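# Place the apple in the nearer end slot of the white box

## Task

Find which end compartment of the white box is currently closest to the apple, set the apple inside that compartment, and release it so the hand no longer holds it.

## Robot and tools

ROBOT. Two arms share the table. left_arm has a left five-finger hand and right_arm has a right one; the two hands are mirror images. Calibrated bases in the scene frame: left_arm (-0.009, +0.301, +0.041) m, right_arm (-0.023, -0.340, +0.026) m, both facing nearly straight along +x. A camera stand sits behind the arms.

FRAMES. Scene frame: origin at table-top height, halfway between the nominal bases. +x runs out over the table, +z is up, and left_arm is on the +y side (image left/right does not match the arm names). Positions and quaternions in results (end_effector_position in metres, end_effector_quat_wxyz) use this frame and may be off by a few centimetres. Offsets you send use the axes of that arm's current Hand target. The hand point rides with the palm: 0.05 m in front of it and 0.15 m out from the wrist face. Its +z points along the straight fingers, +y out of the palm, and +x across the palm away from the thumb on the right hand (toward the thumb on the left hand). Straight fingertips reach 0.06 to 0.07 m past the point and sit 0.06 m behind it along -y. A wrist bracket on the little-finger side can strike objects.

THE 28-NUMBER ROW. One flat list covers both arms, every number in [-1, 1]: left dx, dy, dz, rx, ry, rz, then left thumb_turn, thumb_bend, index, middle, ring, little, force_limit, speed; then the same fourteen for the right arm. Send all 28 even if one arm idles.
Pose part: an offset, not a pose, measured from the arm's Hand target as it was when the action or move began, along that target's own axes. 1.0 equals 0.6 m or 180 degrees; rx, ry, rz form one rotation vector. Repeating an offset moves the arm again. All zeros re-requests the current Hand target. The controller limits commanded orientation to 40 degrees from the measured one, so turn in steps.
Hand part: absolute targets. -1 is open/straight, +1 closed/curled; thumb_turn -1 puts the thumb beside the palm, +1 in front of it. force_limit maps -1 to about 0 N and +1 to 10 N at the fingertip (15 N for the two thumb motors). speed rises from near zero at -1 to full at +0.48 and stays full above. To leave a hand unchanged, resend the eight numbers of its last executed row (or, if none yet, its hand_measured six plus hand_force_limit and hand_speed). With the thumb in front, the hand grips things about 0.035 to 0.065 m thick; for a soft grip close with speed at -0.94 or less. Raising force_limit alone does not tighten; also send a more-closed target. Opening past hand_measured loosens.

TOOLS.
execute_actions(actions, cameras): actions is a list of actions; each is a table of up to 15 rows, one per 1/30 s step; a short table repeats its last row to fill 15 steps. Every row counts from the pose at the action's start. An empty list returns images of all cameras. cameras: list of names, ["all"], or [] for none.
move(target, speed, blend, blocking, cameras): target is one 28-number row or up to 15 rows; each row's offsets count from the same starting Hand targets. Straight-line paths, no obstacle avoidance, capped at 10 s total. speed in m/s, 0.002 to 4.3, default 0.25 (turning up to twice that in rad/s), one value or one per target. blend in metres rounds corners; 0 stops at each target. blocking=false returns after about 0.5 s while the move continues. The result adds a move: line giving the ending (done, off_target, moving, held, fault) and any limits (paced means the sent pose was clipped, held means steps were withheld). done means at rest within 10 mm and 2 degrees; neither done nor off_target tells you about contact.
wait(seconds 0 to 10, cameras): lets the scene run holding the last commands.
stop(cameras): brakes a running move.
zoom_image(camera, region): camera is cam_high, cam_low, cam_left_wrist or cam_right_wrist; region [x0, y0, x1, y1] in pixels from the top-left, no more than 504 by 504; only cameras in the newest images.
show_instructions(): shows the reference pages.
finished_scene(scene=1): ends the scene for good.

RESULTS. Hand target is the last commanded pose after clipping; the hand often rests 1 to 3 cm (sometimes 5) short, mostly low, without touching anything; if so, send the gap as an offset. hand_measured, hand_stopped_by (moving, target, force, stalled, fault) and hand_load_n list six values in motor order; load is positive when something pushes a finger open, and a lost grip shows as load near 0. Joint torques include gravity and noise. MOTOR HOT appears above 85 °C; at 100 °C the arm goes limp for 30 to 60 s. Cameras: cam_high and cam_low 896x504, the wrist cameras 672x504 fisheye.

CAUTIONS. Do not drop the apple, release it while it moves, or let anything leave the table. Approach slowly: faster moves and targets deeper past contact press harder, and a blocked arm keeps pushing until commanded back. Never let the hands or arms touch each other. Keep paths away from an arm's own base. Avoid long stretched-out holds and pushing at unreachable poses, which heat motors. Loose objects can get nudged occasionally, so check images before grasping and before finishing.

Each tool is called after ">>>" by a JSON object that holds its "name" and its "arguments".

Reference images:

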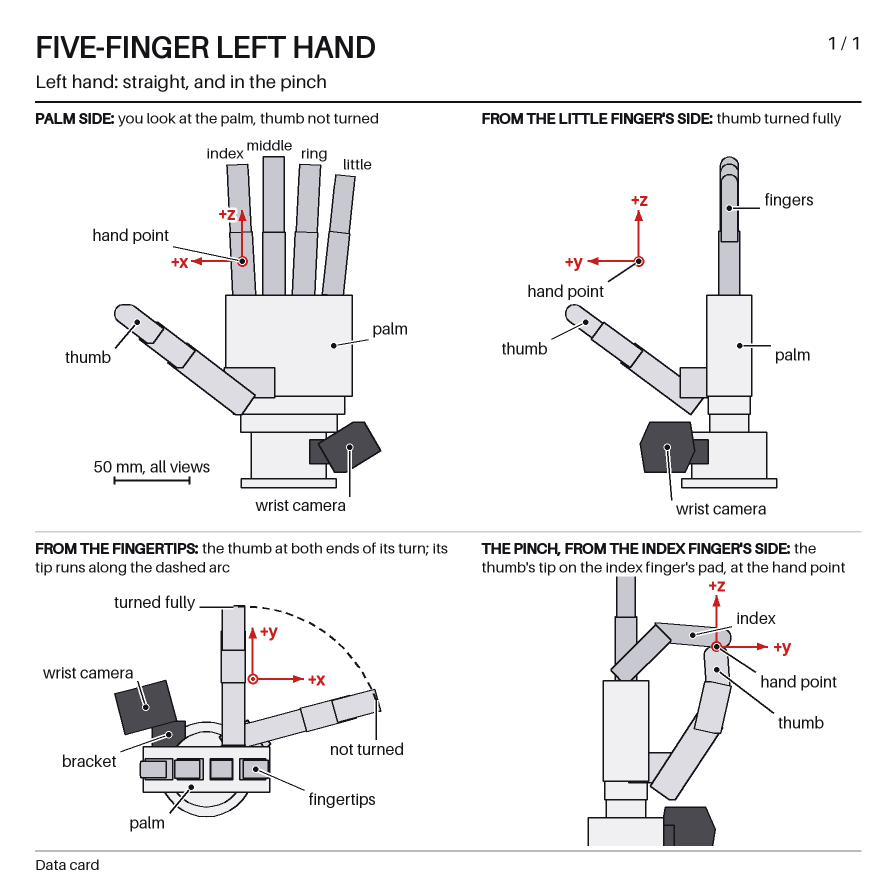

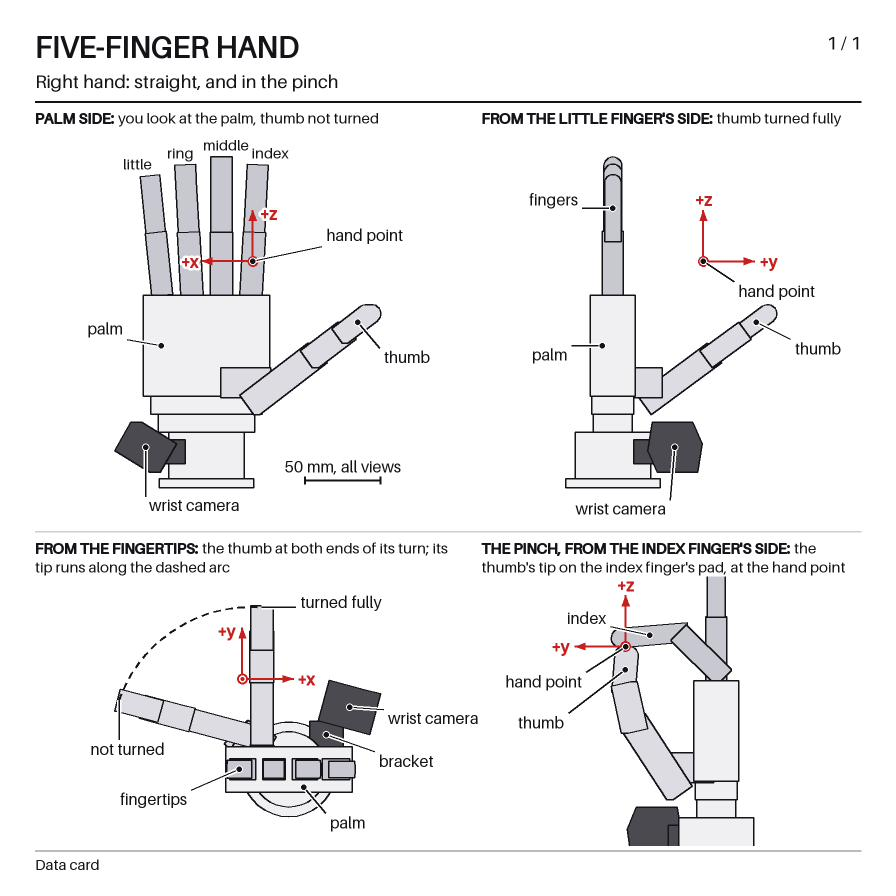

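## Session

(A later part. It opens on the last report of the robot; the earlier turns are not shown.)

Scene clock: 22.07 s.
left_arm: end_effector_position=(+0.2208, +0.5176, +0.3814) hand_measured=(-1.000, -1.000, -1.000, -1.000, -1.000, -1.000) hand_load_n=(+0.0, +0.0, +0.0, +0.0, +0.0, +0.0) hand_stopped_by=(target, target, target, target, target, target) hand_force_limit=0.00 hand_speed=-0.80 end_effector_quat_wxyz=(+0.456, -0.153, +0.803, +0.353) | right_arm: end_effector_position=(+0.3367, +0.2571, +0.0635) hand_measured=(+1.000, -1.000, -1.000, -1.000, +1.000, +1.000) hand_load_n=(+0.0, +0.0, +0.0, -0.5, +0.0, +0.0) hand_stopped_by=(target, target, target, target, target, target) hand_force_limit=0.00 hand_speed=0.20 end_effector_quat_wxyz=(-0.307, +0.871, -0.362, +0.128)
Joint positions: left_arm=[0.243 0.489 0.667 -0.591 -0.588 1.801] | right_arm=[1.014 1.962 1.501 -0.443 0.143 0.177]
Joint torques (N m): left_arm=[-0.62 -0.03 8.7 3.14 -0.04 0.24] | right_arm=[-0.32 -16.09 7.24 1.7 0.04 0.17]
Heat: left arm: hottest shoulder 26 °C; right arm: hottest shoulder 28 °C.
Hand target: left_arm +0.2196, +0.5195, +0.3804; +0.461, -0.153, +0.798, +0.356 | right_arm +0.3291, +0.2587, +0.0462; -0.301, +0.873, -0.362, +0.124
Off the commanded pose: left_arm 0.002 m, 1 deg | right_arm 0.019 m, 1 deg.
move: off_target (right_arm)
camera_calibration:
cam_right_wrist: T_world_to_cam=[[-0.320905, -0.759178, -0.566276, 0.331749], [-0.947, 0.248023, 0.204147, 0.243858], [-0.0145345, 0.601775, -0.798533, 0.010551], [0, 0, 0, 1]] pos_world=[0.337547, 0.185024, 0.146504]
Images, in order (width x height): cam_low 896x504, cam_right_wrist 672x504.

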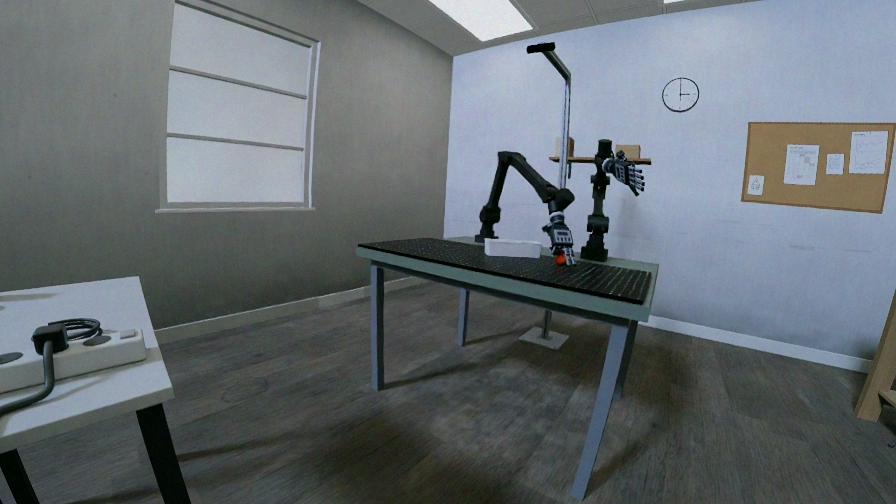

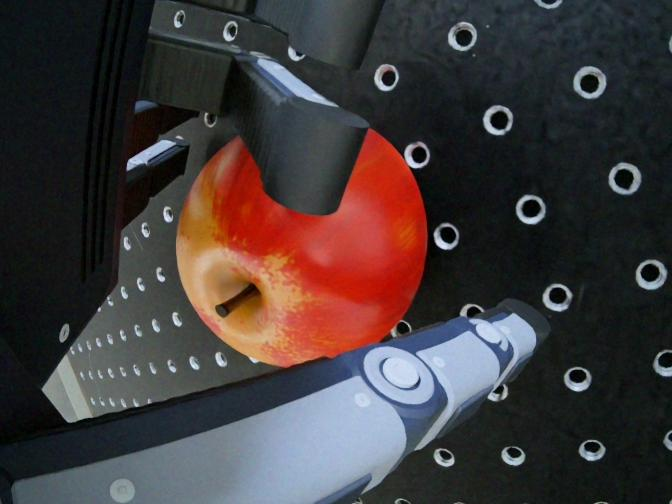

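>>> {"name": "move", "arguments": {"target": [0,0,0,0,0,0,-1,-1,-1,-1,-1,-1,0,-0.8,0.0047,-0.0283,-0.0287,0,0,0,1,-1,-1,-1,1,1,0,0.2], "speed": 0.06, "cameras": ["cam_right_wrist"]}}

Scene clock: 23.17 s.
left_arm: end_effector_position=(+0.2208, +0.5176, +0.3814) hand_measured=(-1.000, -1.000, -1.000, -1.000, -1.000, -1.000) hand_load_n=(+0.0, +0.0, +0.0, +0.0, +0.0, +0.0) hand_stopped_by=(target, target, target, target, target, target) hand_force_limit=0.00 hand_speed=-0.80 end_effector_quat_wxyz=(+0.456, -0.153, +0.803, +0.353) | right_arm: end_effector_position=(+0.3345, +0.2536, +0.0615) hand_measured=(+1.000, -1.000, -1.000, -1.000, +1.000, +1.000) hand_load_n=(+0.0, +0.0, +0.0, +0.0, +0.0, +0.0) hand_stopped_by=(target, target, target, target, target, target) hand_force_limit=0.00 hand_speed=0.20 end_effector_quat_wxyz=(-0.300, +0.873, -0.362, +0.127)
Joint positions: left_arm=[0.243 0.489 0.667 -0.591 -0.588 1.801] | right_arm=[1.014 1.962 1.501 -0.46 0.143 0.177]
Joint torques (N m): left_arm=[-0.62 -0.03 8.72 3.14 -0.05 0.24] | right_arm=[-0.62 -17.67 9.73 0.44 -0.09 0.15]
Heat: left arm: hottest shoulder 26 °C; right arm: hottest shoulder 28 °C.
Hand target: left_arm +0.2196, +0.5195, +0.3804; +0.461, -0.153, +0.798, +0.356 | right_arm +0.3330, +0.2586, +0.0701; -0.301, +0.874, -0.362, +0.124
Off the commanded pose: left_arm 0.002 m, 1 deg | right_arm 0.010 m, 0 deg.
move: done
camera_calibration:
cam_right_wrist: T_world_to_cam=[[-0.325775, -0.766973, -0.552832, 0.330005], [-0.945201, 0.25086, 0.208962, 0.241497], [-0.0215847, 0.590612, -0.806667, 0.0166351], [0, 0, 0, 1]] pos_world=[0.33613, 0.182698, 0.145393]
Images, in order (width x height): cam_right_wrist 672x504.

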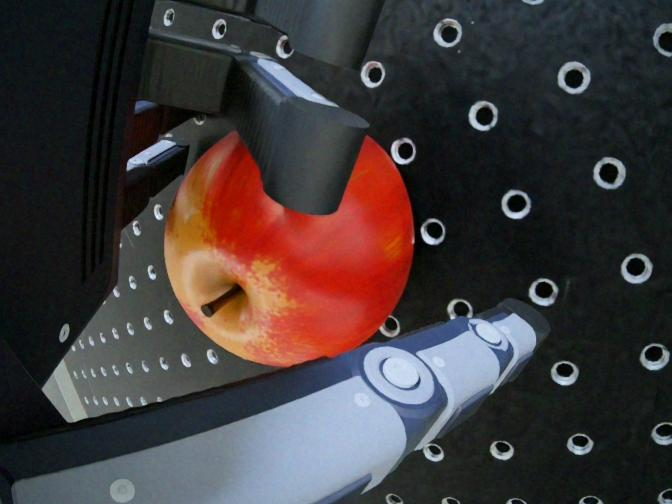

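>>> {"name": "move", "arguments": {"target": [0,0,0,0,0,0,-1,-1,-1,-1,-1,-1,0,-0.8,-0.0012,-0.019,-0.0147,0,0,0,1,-1,-1,-1,1,1,0,0.2], "speed": 0.06, "cameras": ["cam_low","cam_right_wrist"]}}

Scene clock: 24.33 s.
left_arm: end_effector_position=(+0.2208, +0.5176, +0.3814) hand_measured=(-1.000, -1.000, -1.000, -1.000, -1.000, -1.000) hand_load_n=(+0.0, +0.0, +0.0, +0.0, +0.0, +0.0) hand_stopped_by=(target, target, target, target, target, target) hand_force_limit=0.00 hand_speed=-0.80 end_effector_quat_wxyz=(+0.456, -0.153, +0.803, +0.353) | right_arm: end_effector_position=(+0.3310, +0.2482, +0.0637) hand_measured=(+1.000, -1.000, -1.000, -1.000, +1.000, +1.000) hand_load_n=(+0.0, +0.0, +0.0, +0.0, +0.0, +0.5) hand_stopped_by=(target, target, target, target, target, target) hand_force_limit=0.00 hand_speed=0.20 end_effector_quat_wxyz=(-0.287, +0.878, -0.363, +0.125)
Joint positions: left_arm=[0.243 0.489 0.667 -0.591 -0.588 1.801] | right_arm=[1.014 1.956 1.507 -0.498 0.143 0.177]
Joint torques (N m): left_arm=[-0.67 -0.03 8.72 3.14 -0.04 0.23] | right_arm=[-0.5 -17.49 11.33 0.49 -0.11 0.13]
Heat: left arm: hottest shoulder 26 °C; right arm: hottest shoulder 28 °C.
Hand target: left_arm +0.2196, +0.5195, +0.3804; +0.461, -0.153, +0.798, +0.356 | right_arm +0.3350, +0.2617, +0.0842; -0.301, +0.874, -0.362, +0.124
Off the commanded pose: left_arm 0.002 m, 1 deg | right_arm 0.025 m, 2 deg.
move: off_target (right_arm)
camera_calibration:
cam_right_wrist: T_world_to_cam=[[-0.333258, -0.778846, -0.531354, 0.330043], [-0.942252, 0.255301, 0.216754, 0.236453], [-0.0331629, 0.572905, -0.818951, 0.0305986], [0, 0, 0, 1]] pos_world=[0.333803, 0.179156, 0.149176]
Images, in order (width x height): cam_low 896x504, cam_right_wrist 672x504.

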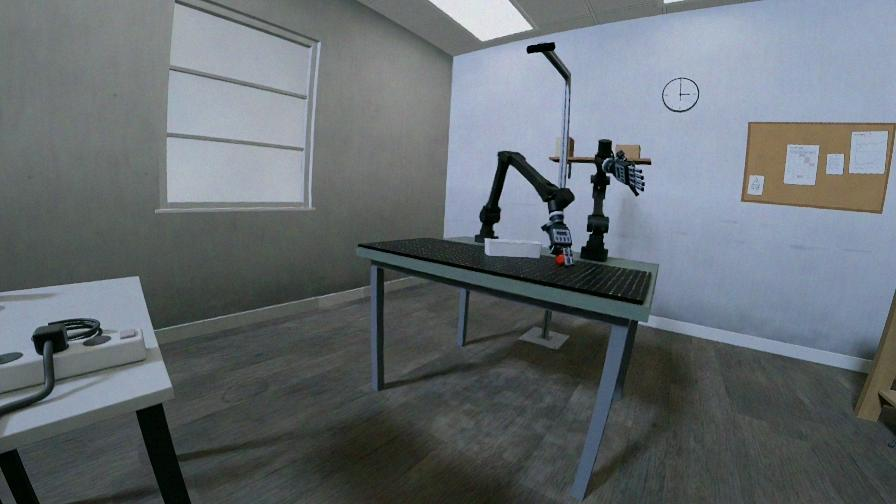

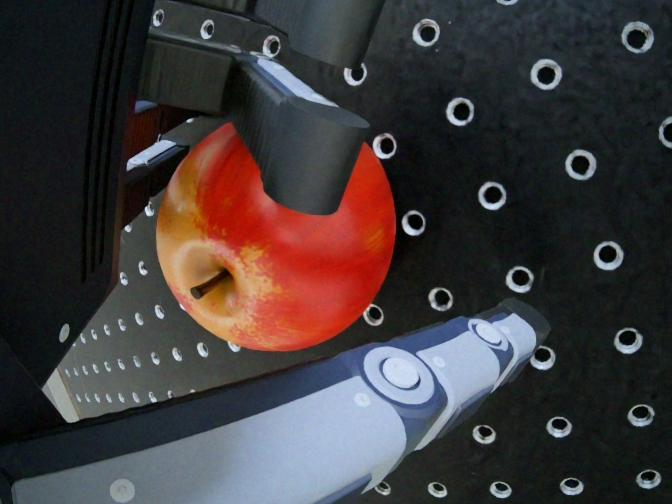

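>>> {"name": "move", "arguments": {"target": [0,0,0,0,0,0,-1,-1,-1,-1,-1,-1,0,-0.8,-0.0098,-0.0182,-0.007,0,0,0,1,-1,-1,-1,1,1,0,0.2], "speed": 0.06, "cameras": ["cam_right_wrist"]}}

Scene clock: 25.83 s.
left_arm: end_effector_position=(+0.2208, +0.5176, +0.3814) hand_measured=(-1.000, -1.000, -1.000, -1.000, -1.000, -1.000) hand_load_n=(+0.0, +0.0, +0.0, +0.0, +0.0, +0.0) hand_stopped_by=(target, target, target, target, target, target) hand_force_limit=0.00 hand_speed=-0.80 end_effector_quat_wxyz=(+0.456, -0.153, +0.803, +0.353) | right_arm: end_effector_position=(+0.3339, +0.2527, +0.0759) hand_measured=(+1.000, -1.000, -1.000, -1.000, +1.000, +1.000) hand_load_n=(+0.0, -0.5, +0.0, +0.0, +0.0, +0.0) hand_stopped_by=(target, target, target, target, target, target) hand_force_limit=0.00 hand_speed=0.20 end_effector_quat_wxyz=(-0.287, +0.878, -0.363, +0.125)
Joint positions: left_arm=[0.243 0.489 0.667 -0.591 -0.588 1.801] | right_arm=[1.014 1.956 1.542 -0.534 0.143 0.177]
Joint torques (N m): left_arm=[-0.67 -0.03 8.7 3.15 -0.04 0.24] | right_arm=[-0.21 -17.67 11.86 0.65 0.05 0.19]
Heat: left arm: hottest shoulder 26 °C; right arm: hottest shoulder 28 °C.
Hand target: left_arm +0.2196, +0.5195, +0.3804; +0.461, -0.153, +0.798, +0.356 | right_arm +0.3351, +0.2701, +0.0942; -0.301, +0.874, -0.362, +0.124
Off the commanded pose: left_arm 0.002 m, 1 deg | right_arm 0.025 m, 2 deg.
move: off_target (right_arm)
camera_calibration:
cam_right_wrist: T_world_to_cam=[[-0.333545, -0.779394, -0.53037, 0.341111], [-0.942133, 0.255488, 0.21705, 0.235244], [-0.0336644, 0.572075, -0.81951, 0.0384627], [0, 0, 0, 1]] pos_world=[0.336701, 0.183754, 0.161376]
Images, in order (width x height): cam_right_wrist 672x504.

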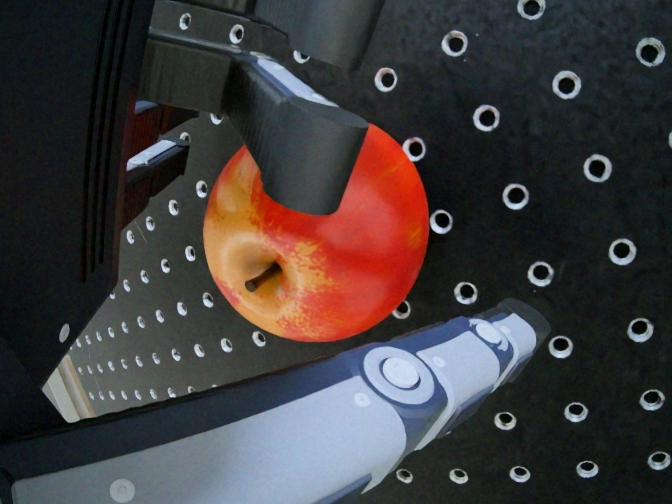

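>>> {"name": "execute_actions", "arguments": {"actions": [[[0,0,0,0,0,0,-1,-1,-1,-1,-1,-1,0,-0.8,0,0,0,0,0,0,1,-0.8,-0.62,-0.62,1,1,0,-0.5]]], "cameras": ["cam_right_wrist"]}}

Scene clock: 27.00 s.
left_arm: end_effector_position=(+0.2208, +0.5176, +0.3814) hand_measured=(-1.000, -1.000, -1.000, -1.000, -1.000, -1.000) hand_load_n=(+0.0, +0.0, +0.0, +0.0, +0.0, +0.0) hand_stopped_by=(target, target, target, target, target, target) hand_force_limit=0.00 hand_speed=-0.80 end_effector_quat_wxyz=(+0.456, -0.153, +0.803, +0.353) | right_arm: end_effector_position=(+0.3341, +0.2530, +0.0765) hand_measured=(+1.000, -0.800, -0.620, -0.620, +1.000, +1.000) hand_load_n=(+0.0, +0.0, +0.0, +0.0, +0.0, +0.0) hand_stopped_by=(target, target, target, target, target, target) hand_force_limit=0.00 hand_speed=-0.50 end_effector_quat_wxyz=(-0.287, +0.878, -0.363, +0.125)
Joint positions: left_arm=[0.243 0.489 0.667 -0.591 -0.588 1.801] | right_arm=[1.014 1.956 1.544 -0.535 0.143 0.177]
Joint torques (N m): left_arm=[-0.67 -0.03 8.73 3.14 -0.04 0.23] | right_arm=[0.03 -17.55 11.63 0.57 0.05 0.18]
Heat: left arm: hottest shoulder 26 °C; right arm: hottest shoulder 28 °C.
Hand target: left_arm +0.2196, +0.5195, +0.3804; +0.461, -0.153, +0.798, +0.356 | right_arm +0.3351, +0.2701, +0.0942; -0.301, +0.873, -0.362, +0.125
Off the commanded pose: left_arm 0.002 m, 1 deg | right_arm 0.025 m, 2 deg.
Step readings (end_effector_position of left_arm | right_arm):
0: (+0.2208, +0.5176, +0.3814) | (+0.3338, +0.2527, +0.0759)
1: (+0.2208, +0.5176, +0.3814) | (+0.3338, +0.2527, +0.0759)
2: (+0.2208, +0.5176, +0.3814) | (+0.3338, +0.2527, +0.0759)
4: (+0.2208, +0.5176, +0.3814) | (+0.3338, +0.2527, +0.0759)
8: (+0.2208, +0.5176, +0.3814) | (+0.3337, +0.2525, +0.0758)
15: (+0.2208, +0.5176, +0.3814) | (+0.3341, +0.2530, +0.0765)
camera_calibration:
cam_right_wrist: T_world_to_cam=[[-0.333399, -0.779266, -0.530651, 0.341625], [-0.942202, 0.255603, 0.216614, 0.235325], [-0.0331643, 0.572199, -0.819444, 0.0386441], [0, 0, 0, 1]] pos_world=[0.336903, 0.183955, 0.161975]
Images, in order (width x height): cam_right_wrist 672x504.

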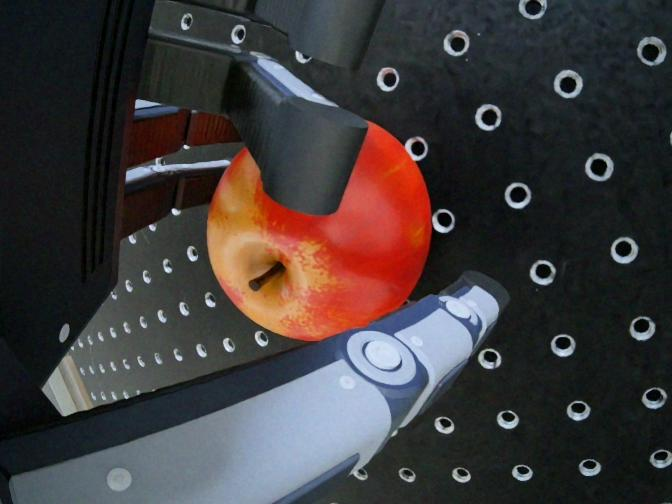

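>>> {"name": "execute_actions", "arguments": {"actions": [[[0,0,0,0,0,0,-1,-1,-1,-1,-1,-1,0,-0.8,0,0,0,0,0,0,1,-0.1,0.1,0.1,1,1,0,-0.85]],[[0,0,0,0,0,0,-1,-1,-1,-1,-1,-1,0,-0.8,0,0,0,0,0,0,1,-0.1,0.1,0.1,1,1,0,-0.85]],[[0,0,0,0,0,0,-1,-1,-1,-1,-1,-1,0,-0.8,0,0,0,0,0,0,1,-0.1,0.1,0.1,1,1,0,-0.85]]], "cameras": ["cam_right_wrist","cam_low"]}}

>>> {"name": "zoom_image", "arguments": {"camera": "cam_low", "region": [530, 210, 610, 280]}}

Scene clock: 28.87 s.
left_arm: end_effector_position=(+0.2208, +0.5176, +0.3814) hand_measured=(-1.000, -1.000, -1.000, -1.000, -1.000, -1.000) hand_load_n=(+0.0, +0.0, +0.0, +0.0, +0.0, +0.0) hand_stopped_by=(target, target, target, target, target, target) hand_force_limit=0.00 hand_speed=-0.80 end_effector_quat_wxyz=(+0.456, -0.153, +0.803, +0.353) | right_arm: end_effector_position=(+0.3341, +0.2530, +0.0765) hand_measured=(+1.000, -0.638, -0.290, -0.290, +1.000, +1.000) hand_load_n=(+0.5, +9.5, +5.5, +5.0, +0.0, +0.0) hand_stopped_by=(target, force, force, force, target, target) hand_force_limit=0.00 hand_speed=-0.85 end_effector_quat_wxyz=(-0.287, +0.878, -0.363, +0.125)
Joint positions: left_arm=[0.243 0.489 0.667 -0.591 -0.588 1.801] | right_arm=[1.014 1.956 1.544 -0.535 0.143 0.177]
Joint torques (N m): left_arm=[-0.67 -0.03 8.72 3.14 -0.05 0.24] | right_arm=[-0.32 -17.49 11.66 0.55 0.05 0.23]
Heat: left arm: hottest shoulder 26 °C; right arm: hottest shoulder 28 °C.
Hand target: left_arm +0.2196, +0.5195, +0.3804; +0.461, -0.153, +0.798, +0.356 | right_arm +0.3351, +0.2701, +0.0942; -0.301, +0.873, -0.362, +0.125
Off the commanded pose: left_arm 0.002 m, 1 deg | right_arm 0.025 m, 2 deg.
Step readings (end_effector_position of left_arm | right_arm):
0: (+0.2208, +0.5176, +0.3814) | (+0.3341, +0.2530, +0.0765)
1: (+0.2208, +0.5176, +0.3814) | (+0.3341, +0.2530, +0.0765)
2: (+0.2208, +0.5176, +0.3814) | (+0.3341, +0.2530, +0.0765)
4: (+0.2208, +0.5176, +0.3814) | (+0.3341, +0.2530, +0.0765)
8: (+0.2208, +0.5176, +0.3814) | (+0.3341, +0.2530, +0.0765)
15: (+0.2208, +0.5176, +0.3814) | (+0.3341, +0.2530, +0.0765)
16: (+0.2208, +0.5176, +0.3814) | (+0.3341, +0.2530, +0.0765)
17: (+0.2208, +0.5176, +0.3814) | (+0.3341, +0.2530, +0.0765)
19: (+0.2208, +0.5176, +0.3814) | (+0.3341, +0.2530, +0.0765)
23: (+0.2208, +0.5176, +0.3814) | (+0.3341, +0.2530, +0.0765)
30: (+0.2208, +0.5176, +0.3814) | (+0.3341, +0.2530, +0.0765)
31: (+0.2208, +0.5176, +0.3814) | (+0.3341, +0.2530, +0.0765)
32: (+0.2208, +0.5176, +0.3814) | (+0.3341, +0.2530, +0.0765)
34: (+0.2208, +0.5176, +0.3814) | (+0.3341, +0.2530, +0.0765)
38: (+0.2208, +0.5176, +0.3814) | (+0.3341, +0.2530, +0.0765)
45: (+0.2208, +0.5176, +0.3814) | (+0.3341, +0.2530, +0.0765)
camera_calibration:
cam_right_wrist: T_world_to_cam=[[-0.333399, -0.779266, -0.530651, 0.341625], [-0.942202, 0.255603, 0.216614, 0.235325], [-0.0331643, 0.572199, -0.819444, 0.0386441], [0, 0, 0, 1]] pos_world=[0.336903, 0.183955, 0.161975]
Images, in order (width x height): cam_low 896x504, cam_right_wrist 672x504.

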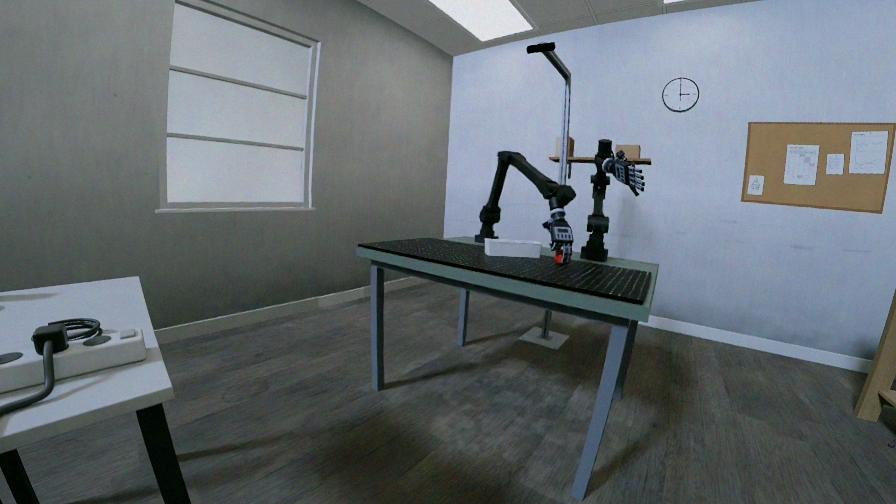

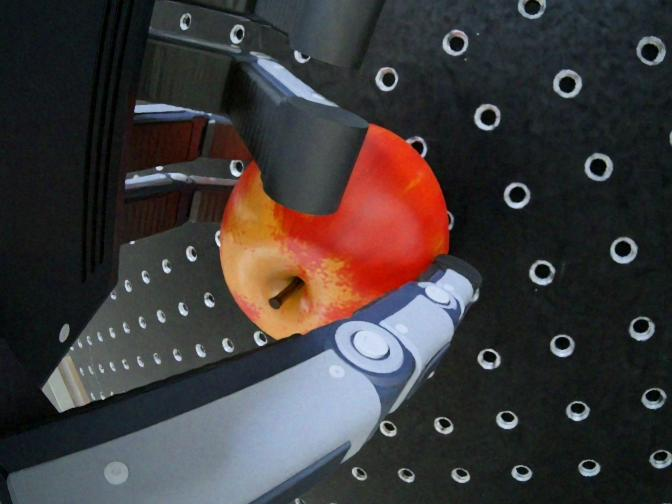

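Scaled by 6.300 from the camera's 896x504 image, which has a finer 1280x720 frame.

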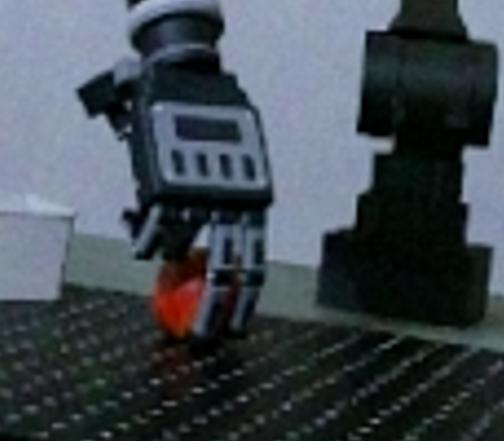

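>>> {"name": "move", "arguments": {"target": [0,0,0,0,0,0,-1,-1,-1,-1,-1,-1,0,-0.8,0,-0.1026,-0.1313,0,0,0,1,-0.1,0.1,0.1,1,1,0,-0.85], "speed": 0.15, "cameras": ["cam_right_wrist"]}}

Scene clock: 30.60 s.
left_arm: end_effector_position=(+0.2208, +0.5176, +0.3814) hand_measured=(-1.000, -1.000, -1.000, -1.000, -1.000, -1.000) hand_load_n=(+0.0, +0.0, +0.0, +0.0, +0.0, +0.0) hand_stopped_by=(target, target, target, target, target, target) hand_force_limit=0.00 hand_speed=-0.80 end_effector_quat_wxyz=(+0.456, -0.153, +0.803, +0.353) | right_arm: end_effector_position=(+0.3342, +0.2532, +0.1697) hand_measured=(+1.000, -0.638, -0.290, -0.290, +1.000, +1.000) hand_load_n=(+0.5, +10.0, +5.5, +5.0, +0.0, +0.0) hand_stopped_by=(target, force, force, force, target, target) hand_force_limit=0.00 hand_speed=-0.85 end_effector_quat_wxyz=(-0.282, +0.879, -0.363, +0.124)
Joint positions: left_arm=[0.243 0.489 0.667 -0.591 -0.588 1.801] | right_arm=[1.014 1.89 1.701 -0.771 0.143 0.177]
Joint torques (N m): left_arm=[-0.62 -0.03 8.72 3.17 -0.05 0.24] | right_arm=[-0.32 -17.55 12.96 0.72 0.06 0.19]
Heat: left arm: hottest shoulder 26 °C; right arm: hottest shoulder 28 °C.
Hand target: left_arm +0.2196, +0.5195, +0.3804; +0.461, -0.153, +0.798, +0.356 | right_arm +0.3351, +0.2700, +0.1942; -0.301, +0.873, -0.362, +0.125
Off the commanded pose: left_arm 0.002 m, 1 deg | right_arm 0.030 m, 2 deg.
move: off_target (right_arm)
camera_calibration:
cam_right_wrist: T_world_to_cam=[[-0.336608, -0.784354, -0.521041, 0.392054], [-0.940874, 0.257766, 0.219802, 0.2136], [-0.0380962, 0.564221, -0.824745, 0.119482], [0, 0, 0, 1]] pos_world=[0.337491, 0.185036, 0.255868]
Images, in order (width x height): cam_right_wrist 672x504.

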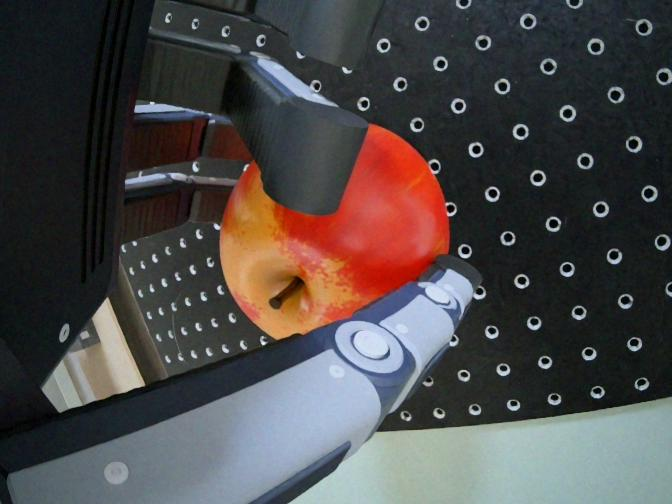

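>>> {"name": "move", "arguments": {"target": [0,0,0,0,0,0,-1,-1,-1,-1,-1,-1,0,-0.8,0.1167,0.2247,-0.1967,0,0,0,1,-0.1,0.1,0.1,1,1,0,-0.85], "speed": 0.2, "cameras": ["cam_high","cam_low","cam_right_wrist"]}}

>>> {"name": "zoom_image", "arguments": {"camera": "cam_high", "region": [410, 60, 570, 180]}}

>>> {"name": "zoom_image", "arguments": {"camera": "cam_low", "region": [470, 190, 590, 280]}}

Scene clock: 32.57 s.
left_arm: end_effector_position=(+0.2208, +0.5176, +0.3814) hand_measured=(-1.000, -1.000, -1.000, -1.000, -1.000, -1.000) hand_load_n=(+0.0, +0.0, +0.0, +0.0, +0.0, +0.0) hand_stopped_by=(target, target, target, target, target, target) hand_force_limit=0.00 hand_speed=-0.80 end_effector_quat_wxyz=(+0.456, -0.153, +0.803, +0.353) | right_arm: end_effector_position=(+0.2512, +0.0956, +0.1987) hand_measured=(+1.000, -0.638, -0.290, -0.290, +1.000, +1.000) hand_load_n=(+0.5, +9.5, +5.5, +5.0, +0.5, +0.0) hand_stopped_by=(target, force, force, force, target, target) hand_force_limit=0.00 hand_speed=-0.85 end_effector_quat_wxyz=(-0.289, +0.878, -0.361, +0.120)
Joint positions: left_arm=[0.243 0.489 0.667 -0.591 -0.588 1.801] | right_arm=[0.979 1.41 1.17 -0.702 0.111 0.149]
Joint torques (N m): left_arm=[-0.67 0.03 8.7 3.15 -0.05 0.24] | right_arm=[-1.79 -11.4 8.46 1.77 -0.12 0.02]
Heat: left arm: hottest shoulder 26 °C; right arm: hottest shoulder 29 °C.
Hand target: left_arm +0.2196, +0.5195, +0.3804; +0.461, -0.153, +0.798, +0.356 | right_arm +0.2583, +0.0939, +0.2040; -0.301, +0.874, -0.361, +0.124
Off the commanded pose: left_arm 0.002 m, 1 deg | right_arm 0.009 m, 2 deg.
move: done
camera_calibration:
cam_right_wrist: T_world_to_cam=[[-0.331988, -0.777525, -0.534078, 0.256428], [-0.942346, 0.248137, 0.224527, 0.170117], [-0.0420506, 0.577826, -0.815076, 0.226893], [0, 0, 0, 1]] pos_world=[0.254982, 0.026062, 0.283692]
Images, in order (width x height): cam_high 896x504, cam_low 896x504, cam_right_wrist 672x504.

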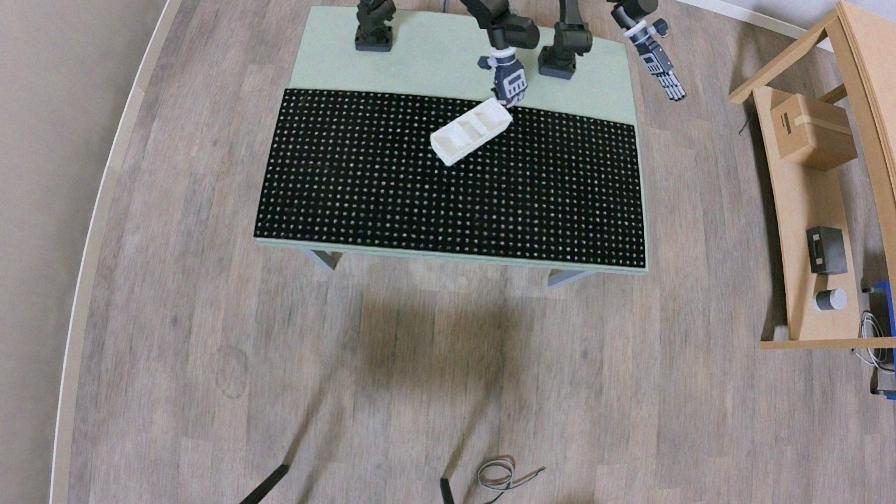

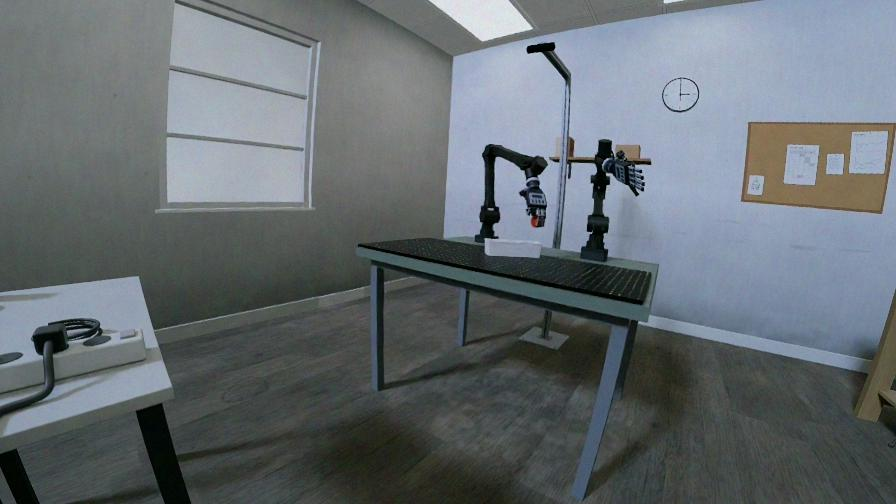

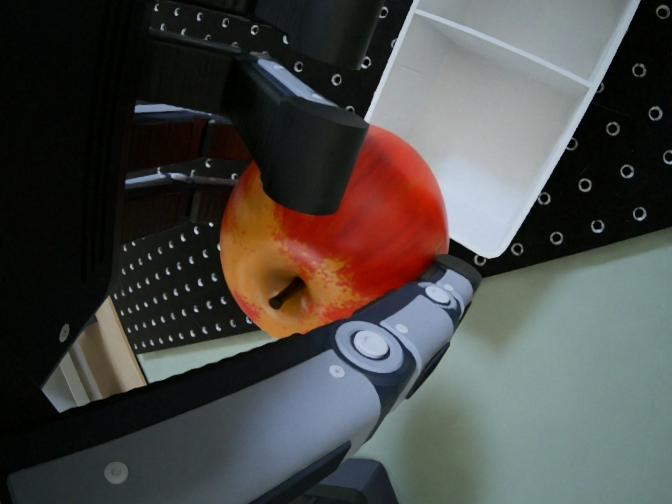

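Scaled by 3.150 from the camera's 896x504 image, which has a finer 1280x720 frame.

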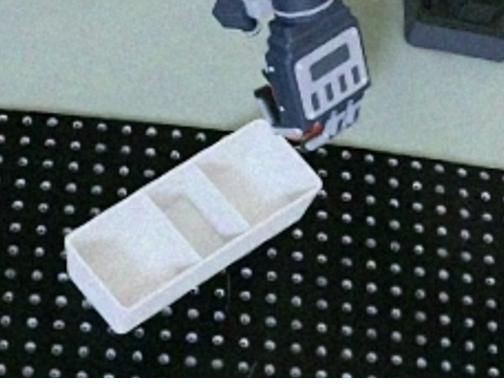

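Scaled by 4.200 from the camera's 896x504 image, which has a finer 1280x720 frame.

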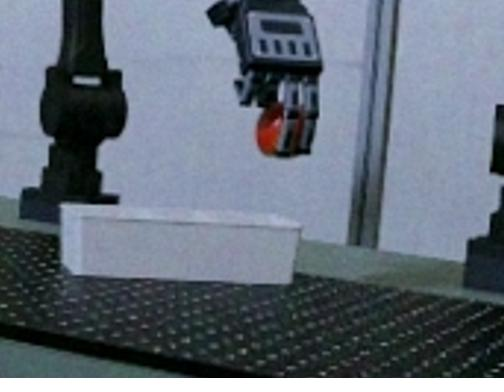

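>>> {"name": "move", "arguments": {"target": [0,0,0,0,0,0,-1,-1,-1,-1,-1,-1,0,-0.8,0.046,0.0387,0.0438,0,0,0,1,-0.1,0.1,0.1,1,1,0,-0.85], "speed": 0.12, "cameras": ["cam_high","cam_low","cam_right_wrist"]}}

>>> {"name": "zoom_image", "arguments": {"camera": "cam_high", "region": [430, 60, 550, 160]}}

>>> {"name": "zoom_image", "arguments": {"camera": "cam_low", "region": [470, 190, 590, 280]}}

Scene clock: 34.50 s.
left_arm: end_effector_position=(+0.2208, +0.5176, +0.3814) hand_measured=(-1.000, -1.000, -1.000, -1.000, -1.000, -1.000) hand_load_n=(+0.0, +0.0, +0.0, +0.0, +0.0, +0.0) hand_stopped_by=(target, target, target, target, target, target) hand_force_limit=0.00 hand_speed=-0.80 end_effector_quat_wxyz=(+0.456, -0.153, +0.803, +0.353) | right_arm: end_effector_position=(+0.2699, +0.0740, +0.1686) hand_measured=(+1.000, -0.638, -0.290, -0.290, +1.000, +1.000) hand_load_n=(+0.5, +9.5, +5.5, +5.0, +0.0, +0.0) hand_stopped_by=(target, force, force, force, target, target) hand_force_limit=0.00 hand_speed=-0.85 end_effector_quat_wxyz=(-0.294, +0.876, -0.362, +0.121)
Joint positions: left_arm=[0.243 0.489 0.667 -0.591 -0.588 1.801] | right_arm=[0.915 1.41 1.084 -0.602 0.073 0.1]
Joint torques (N m): left_arm=[-0.5 -0.09 8.7 3.14 -0.05 0.24] | right_arm=[-1.96 -10.52 8.21 1.88 -0.17 0.01]
Heat: left arm: hottest shoulder 26 °C; right arm: hottest shoulder 29 °C.
Hand target: left_arm +0.2196, +0.5195, +0.3804; +0.461, -0.153, +0.798, +0.356 | right_arm +0.2764, +0.0728, +0.1689; -0.301, +0.874, -0.362, +0.125
Off the commanded pose: left_arm 0.002 m, 1 deg | right_arm 0.007 m, 1 deg.
move: done
camera_calibration:
cam_right_wrist: T_world_to_cam=[[-0.331722, -0.7721, -0.542053, 0.230572], [-0.942638, 0.248535, 0.222856, 0.20013], [-0.0373479, 0.584886, -0.810256, 0.213041], [0, 0, 0, 1]] pos_world=[0.273093, 0.00368077, 0.252999]
Images, in order (width x height): cam_high 896x504, cam_low 896x504, cam_right_wrist 672x504.

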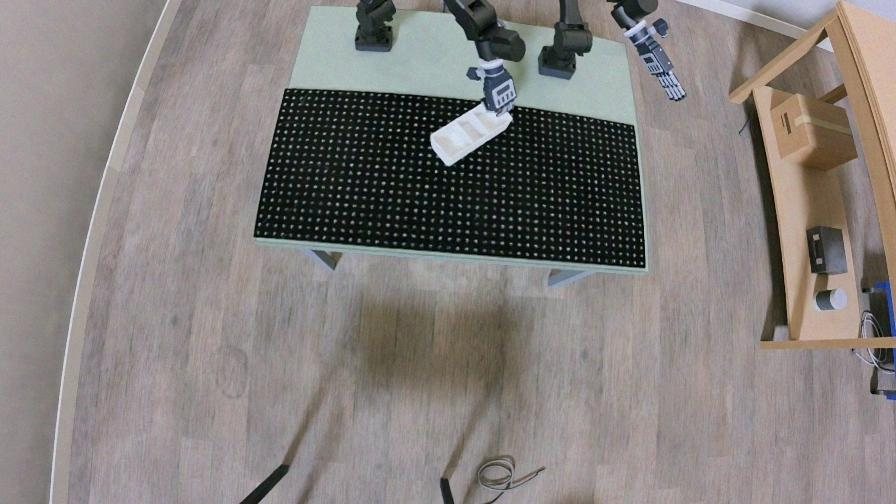

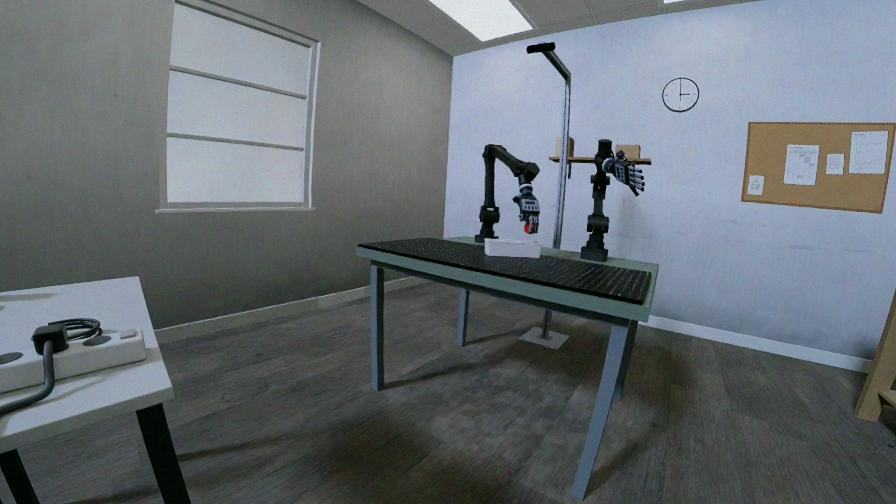

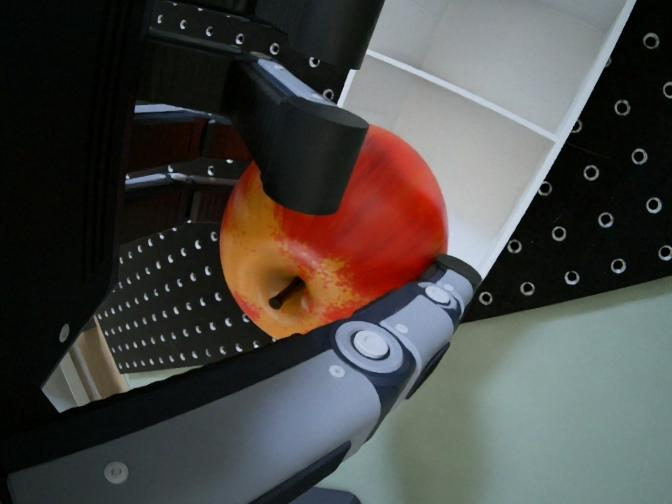

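Scaled by 4.200 from the camera's 896x504 image, which has a finer 1280x720 frame.

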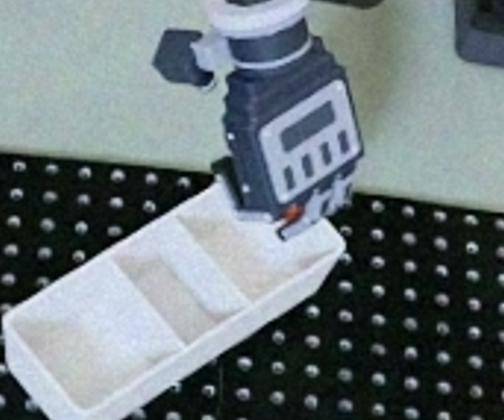

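Scaled by 4.200 from the camera's 896x504 image, which has a finer 1280x720 frame.

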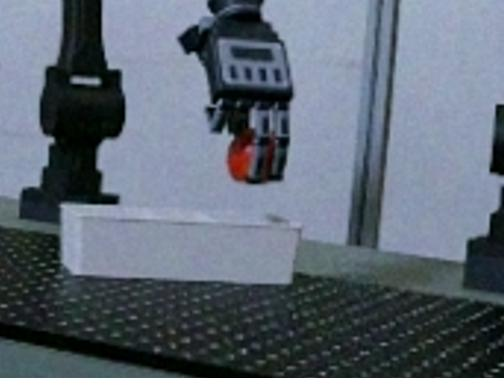

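>>> {"name": "move", "arguments": {"target": [0,0,0,0,0,0,-1,-1,-1,-1,-1,-1,0,-0.8,0.0113,0.0383,0.0652,0,0,0,1,-0.1,0.1,0.1,1,1,0,-0.85], "speed": 0.1, "cameras": ["cam_high","cam_low","cam_right_wrist"]}}

>>> {"name": "zoom_image", "arguments": {"camera": "cam_high", "region": [430, 60, 550, 160]}}

>>> {"name": "zoom_image", "arguments": {"camera": "cam_low", "region": [480, 200, 560, 270]}}

Scene clock: 37.00 s.
left_arm: end_effector_position=(+0.2208, +0.5176, +0.3814) hand_measured=(-1.000, -1.000, -1.000, -1.000, -1.000, -1.000) hand_load_n=(+0.0, +0.0, +0.0, +0.0, +0.0, +0.0) hand_stopped_by=(target, target, target, target, target, target) hand_force_limit=0.00 hand_speed=-0.80 end_effector_quat_wxyz=(+0.456, -0.153, +0.803, +0.353) | right_arm: end_effector_position=(+0.2771, +0.0738, +0.1300) hand_measured=(+1.000, -0.638, -0.290, -0.290, +1.000, +1.000) hand_load_n=(+0.5, +9.5, +5.5, +5.0, +0.0, +0.0) hand_stopped_by=(target, force, force, force, target, target) hand_force_limit=0.00 hand_speed=-0.85 end_effector_quat_wxyz=(-0.300, +0.875, -0.360, +0.122)
Joint positions: left_arm=[0.243 0.489 0.667 -0.591 -0.588 1.801] | right_arm=[0.901 1.454 1.017 -0.477 0.063 0.086]
Joint torques (N m): left_arm=[-0.62 0.03 8.7 3.17 -0.04 0.24] | right_arm=[-2.26 -9.64 8.21 1.95 -0.16 0.02]
Heat: left arm: hottest shoulder 26 °C; right arm: hottest shoulder 29 °C.
Hand target: left_arm +0.2196, +0.5195, +0.3804; +0.461, -0.153, +0.798, +0.356 | right_arm +0.2854, +0.0724, +0.1240; -0.301, +0.873, -0.362, +0.124
Off the commanded pose: left_arm 0.002 m, 1 deg | right_arm 0.010 m, 0 deg.
move: done
camera_calibration:
cam_right_wrist: T_world_to_cam=[[-0.324831, -0.767438, -0.552743, 0.211071], [-0.945204, 0.243169, 0.217849, 0.217473], [-0.0327757, 0.593219, -0.804374, 0.179536], [0, 0, 0, 1]] pos_world=[0.280003, 0.00259737, 0.213706]
Images, in order (width x height): cam_high 896x504, cam_low 896x504, cam_right_wrist 672x504.

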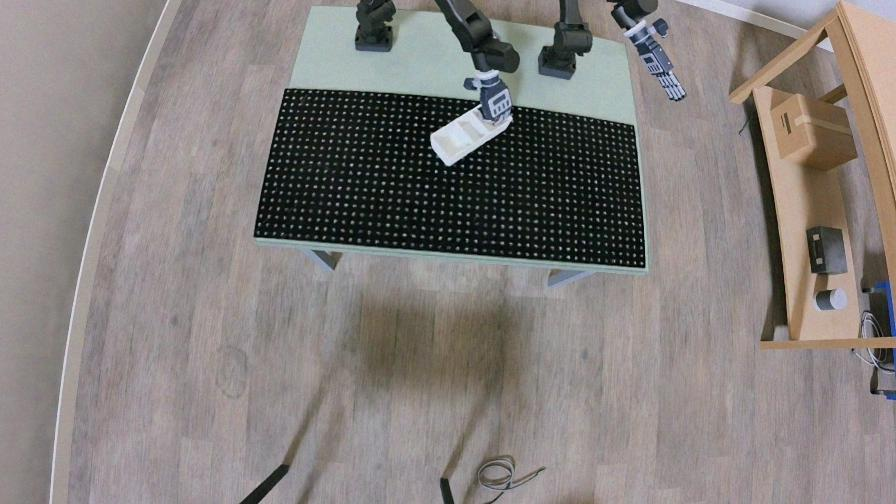

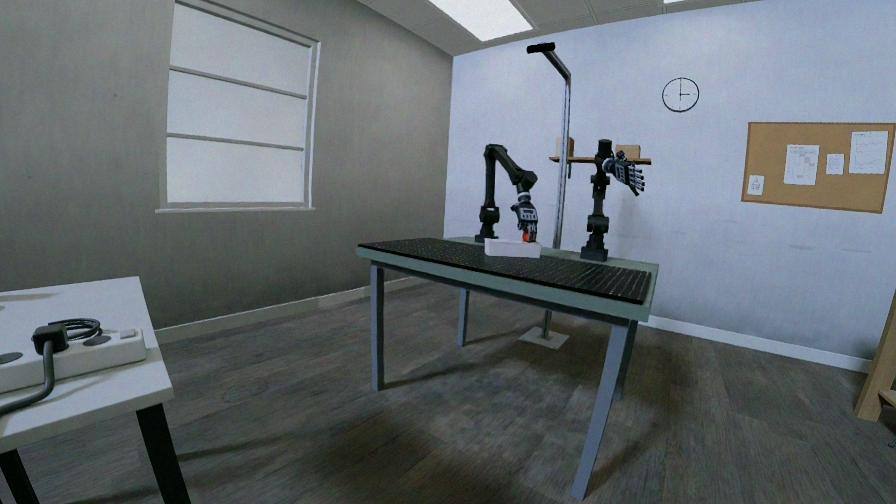

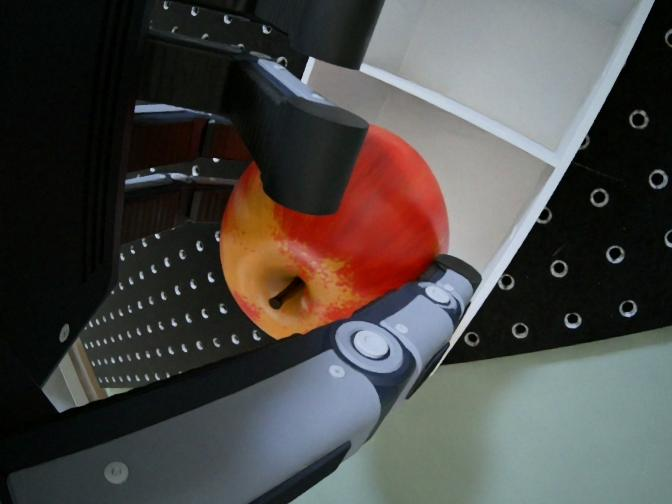

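Scaled by 4.200 from the camera's 896x504 image, which has a finer 1280x720 frame.

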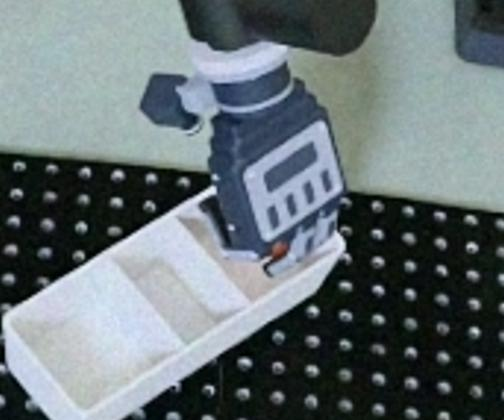

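Scaled by 6.300 from the camera's 896x504 image, which has a finer 1280x720 frame.

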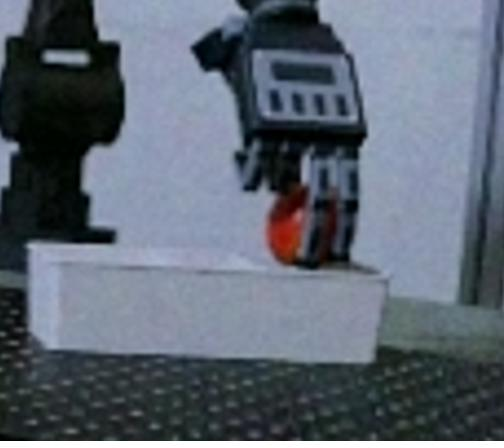

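>>> {"name": "zoom_image", "arguments": {"camera": "cam_right_wrist", "region": [200, 0, 600, 380]}}

Scaled by 1.260 from the camera's 672x504 image, which has a finer 960x720 frame.

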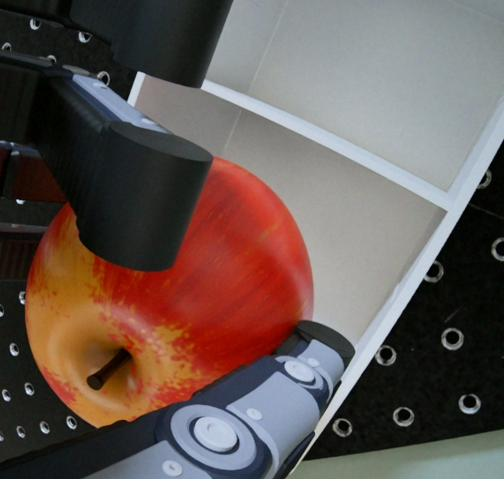

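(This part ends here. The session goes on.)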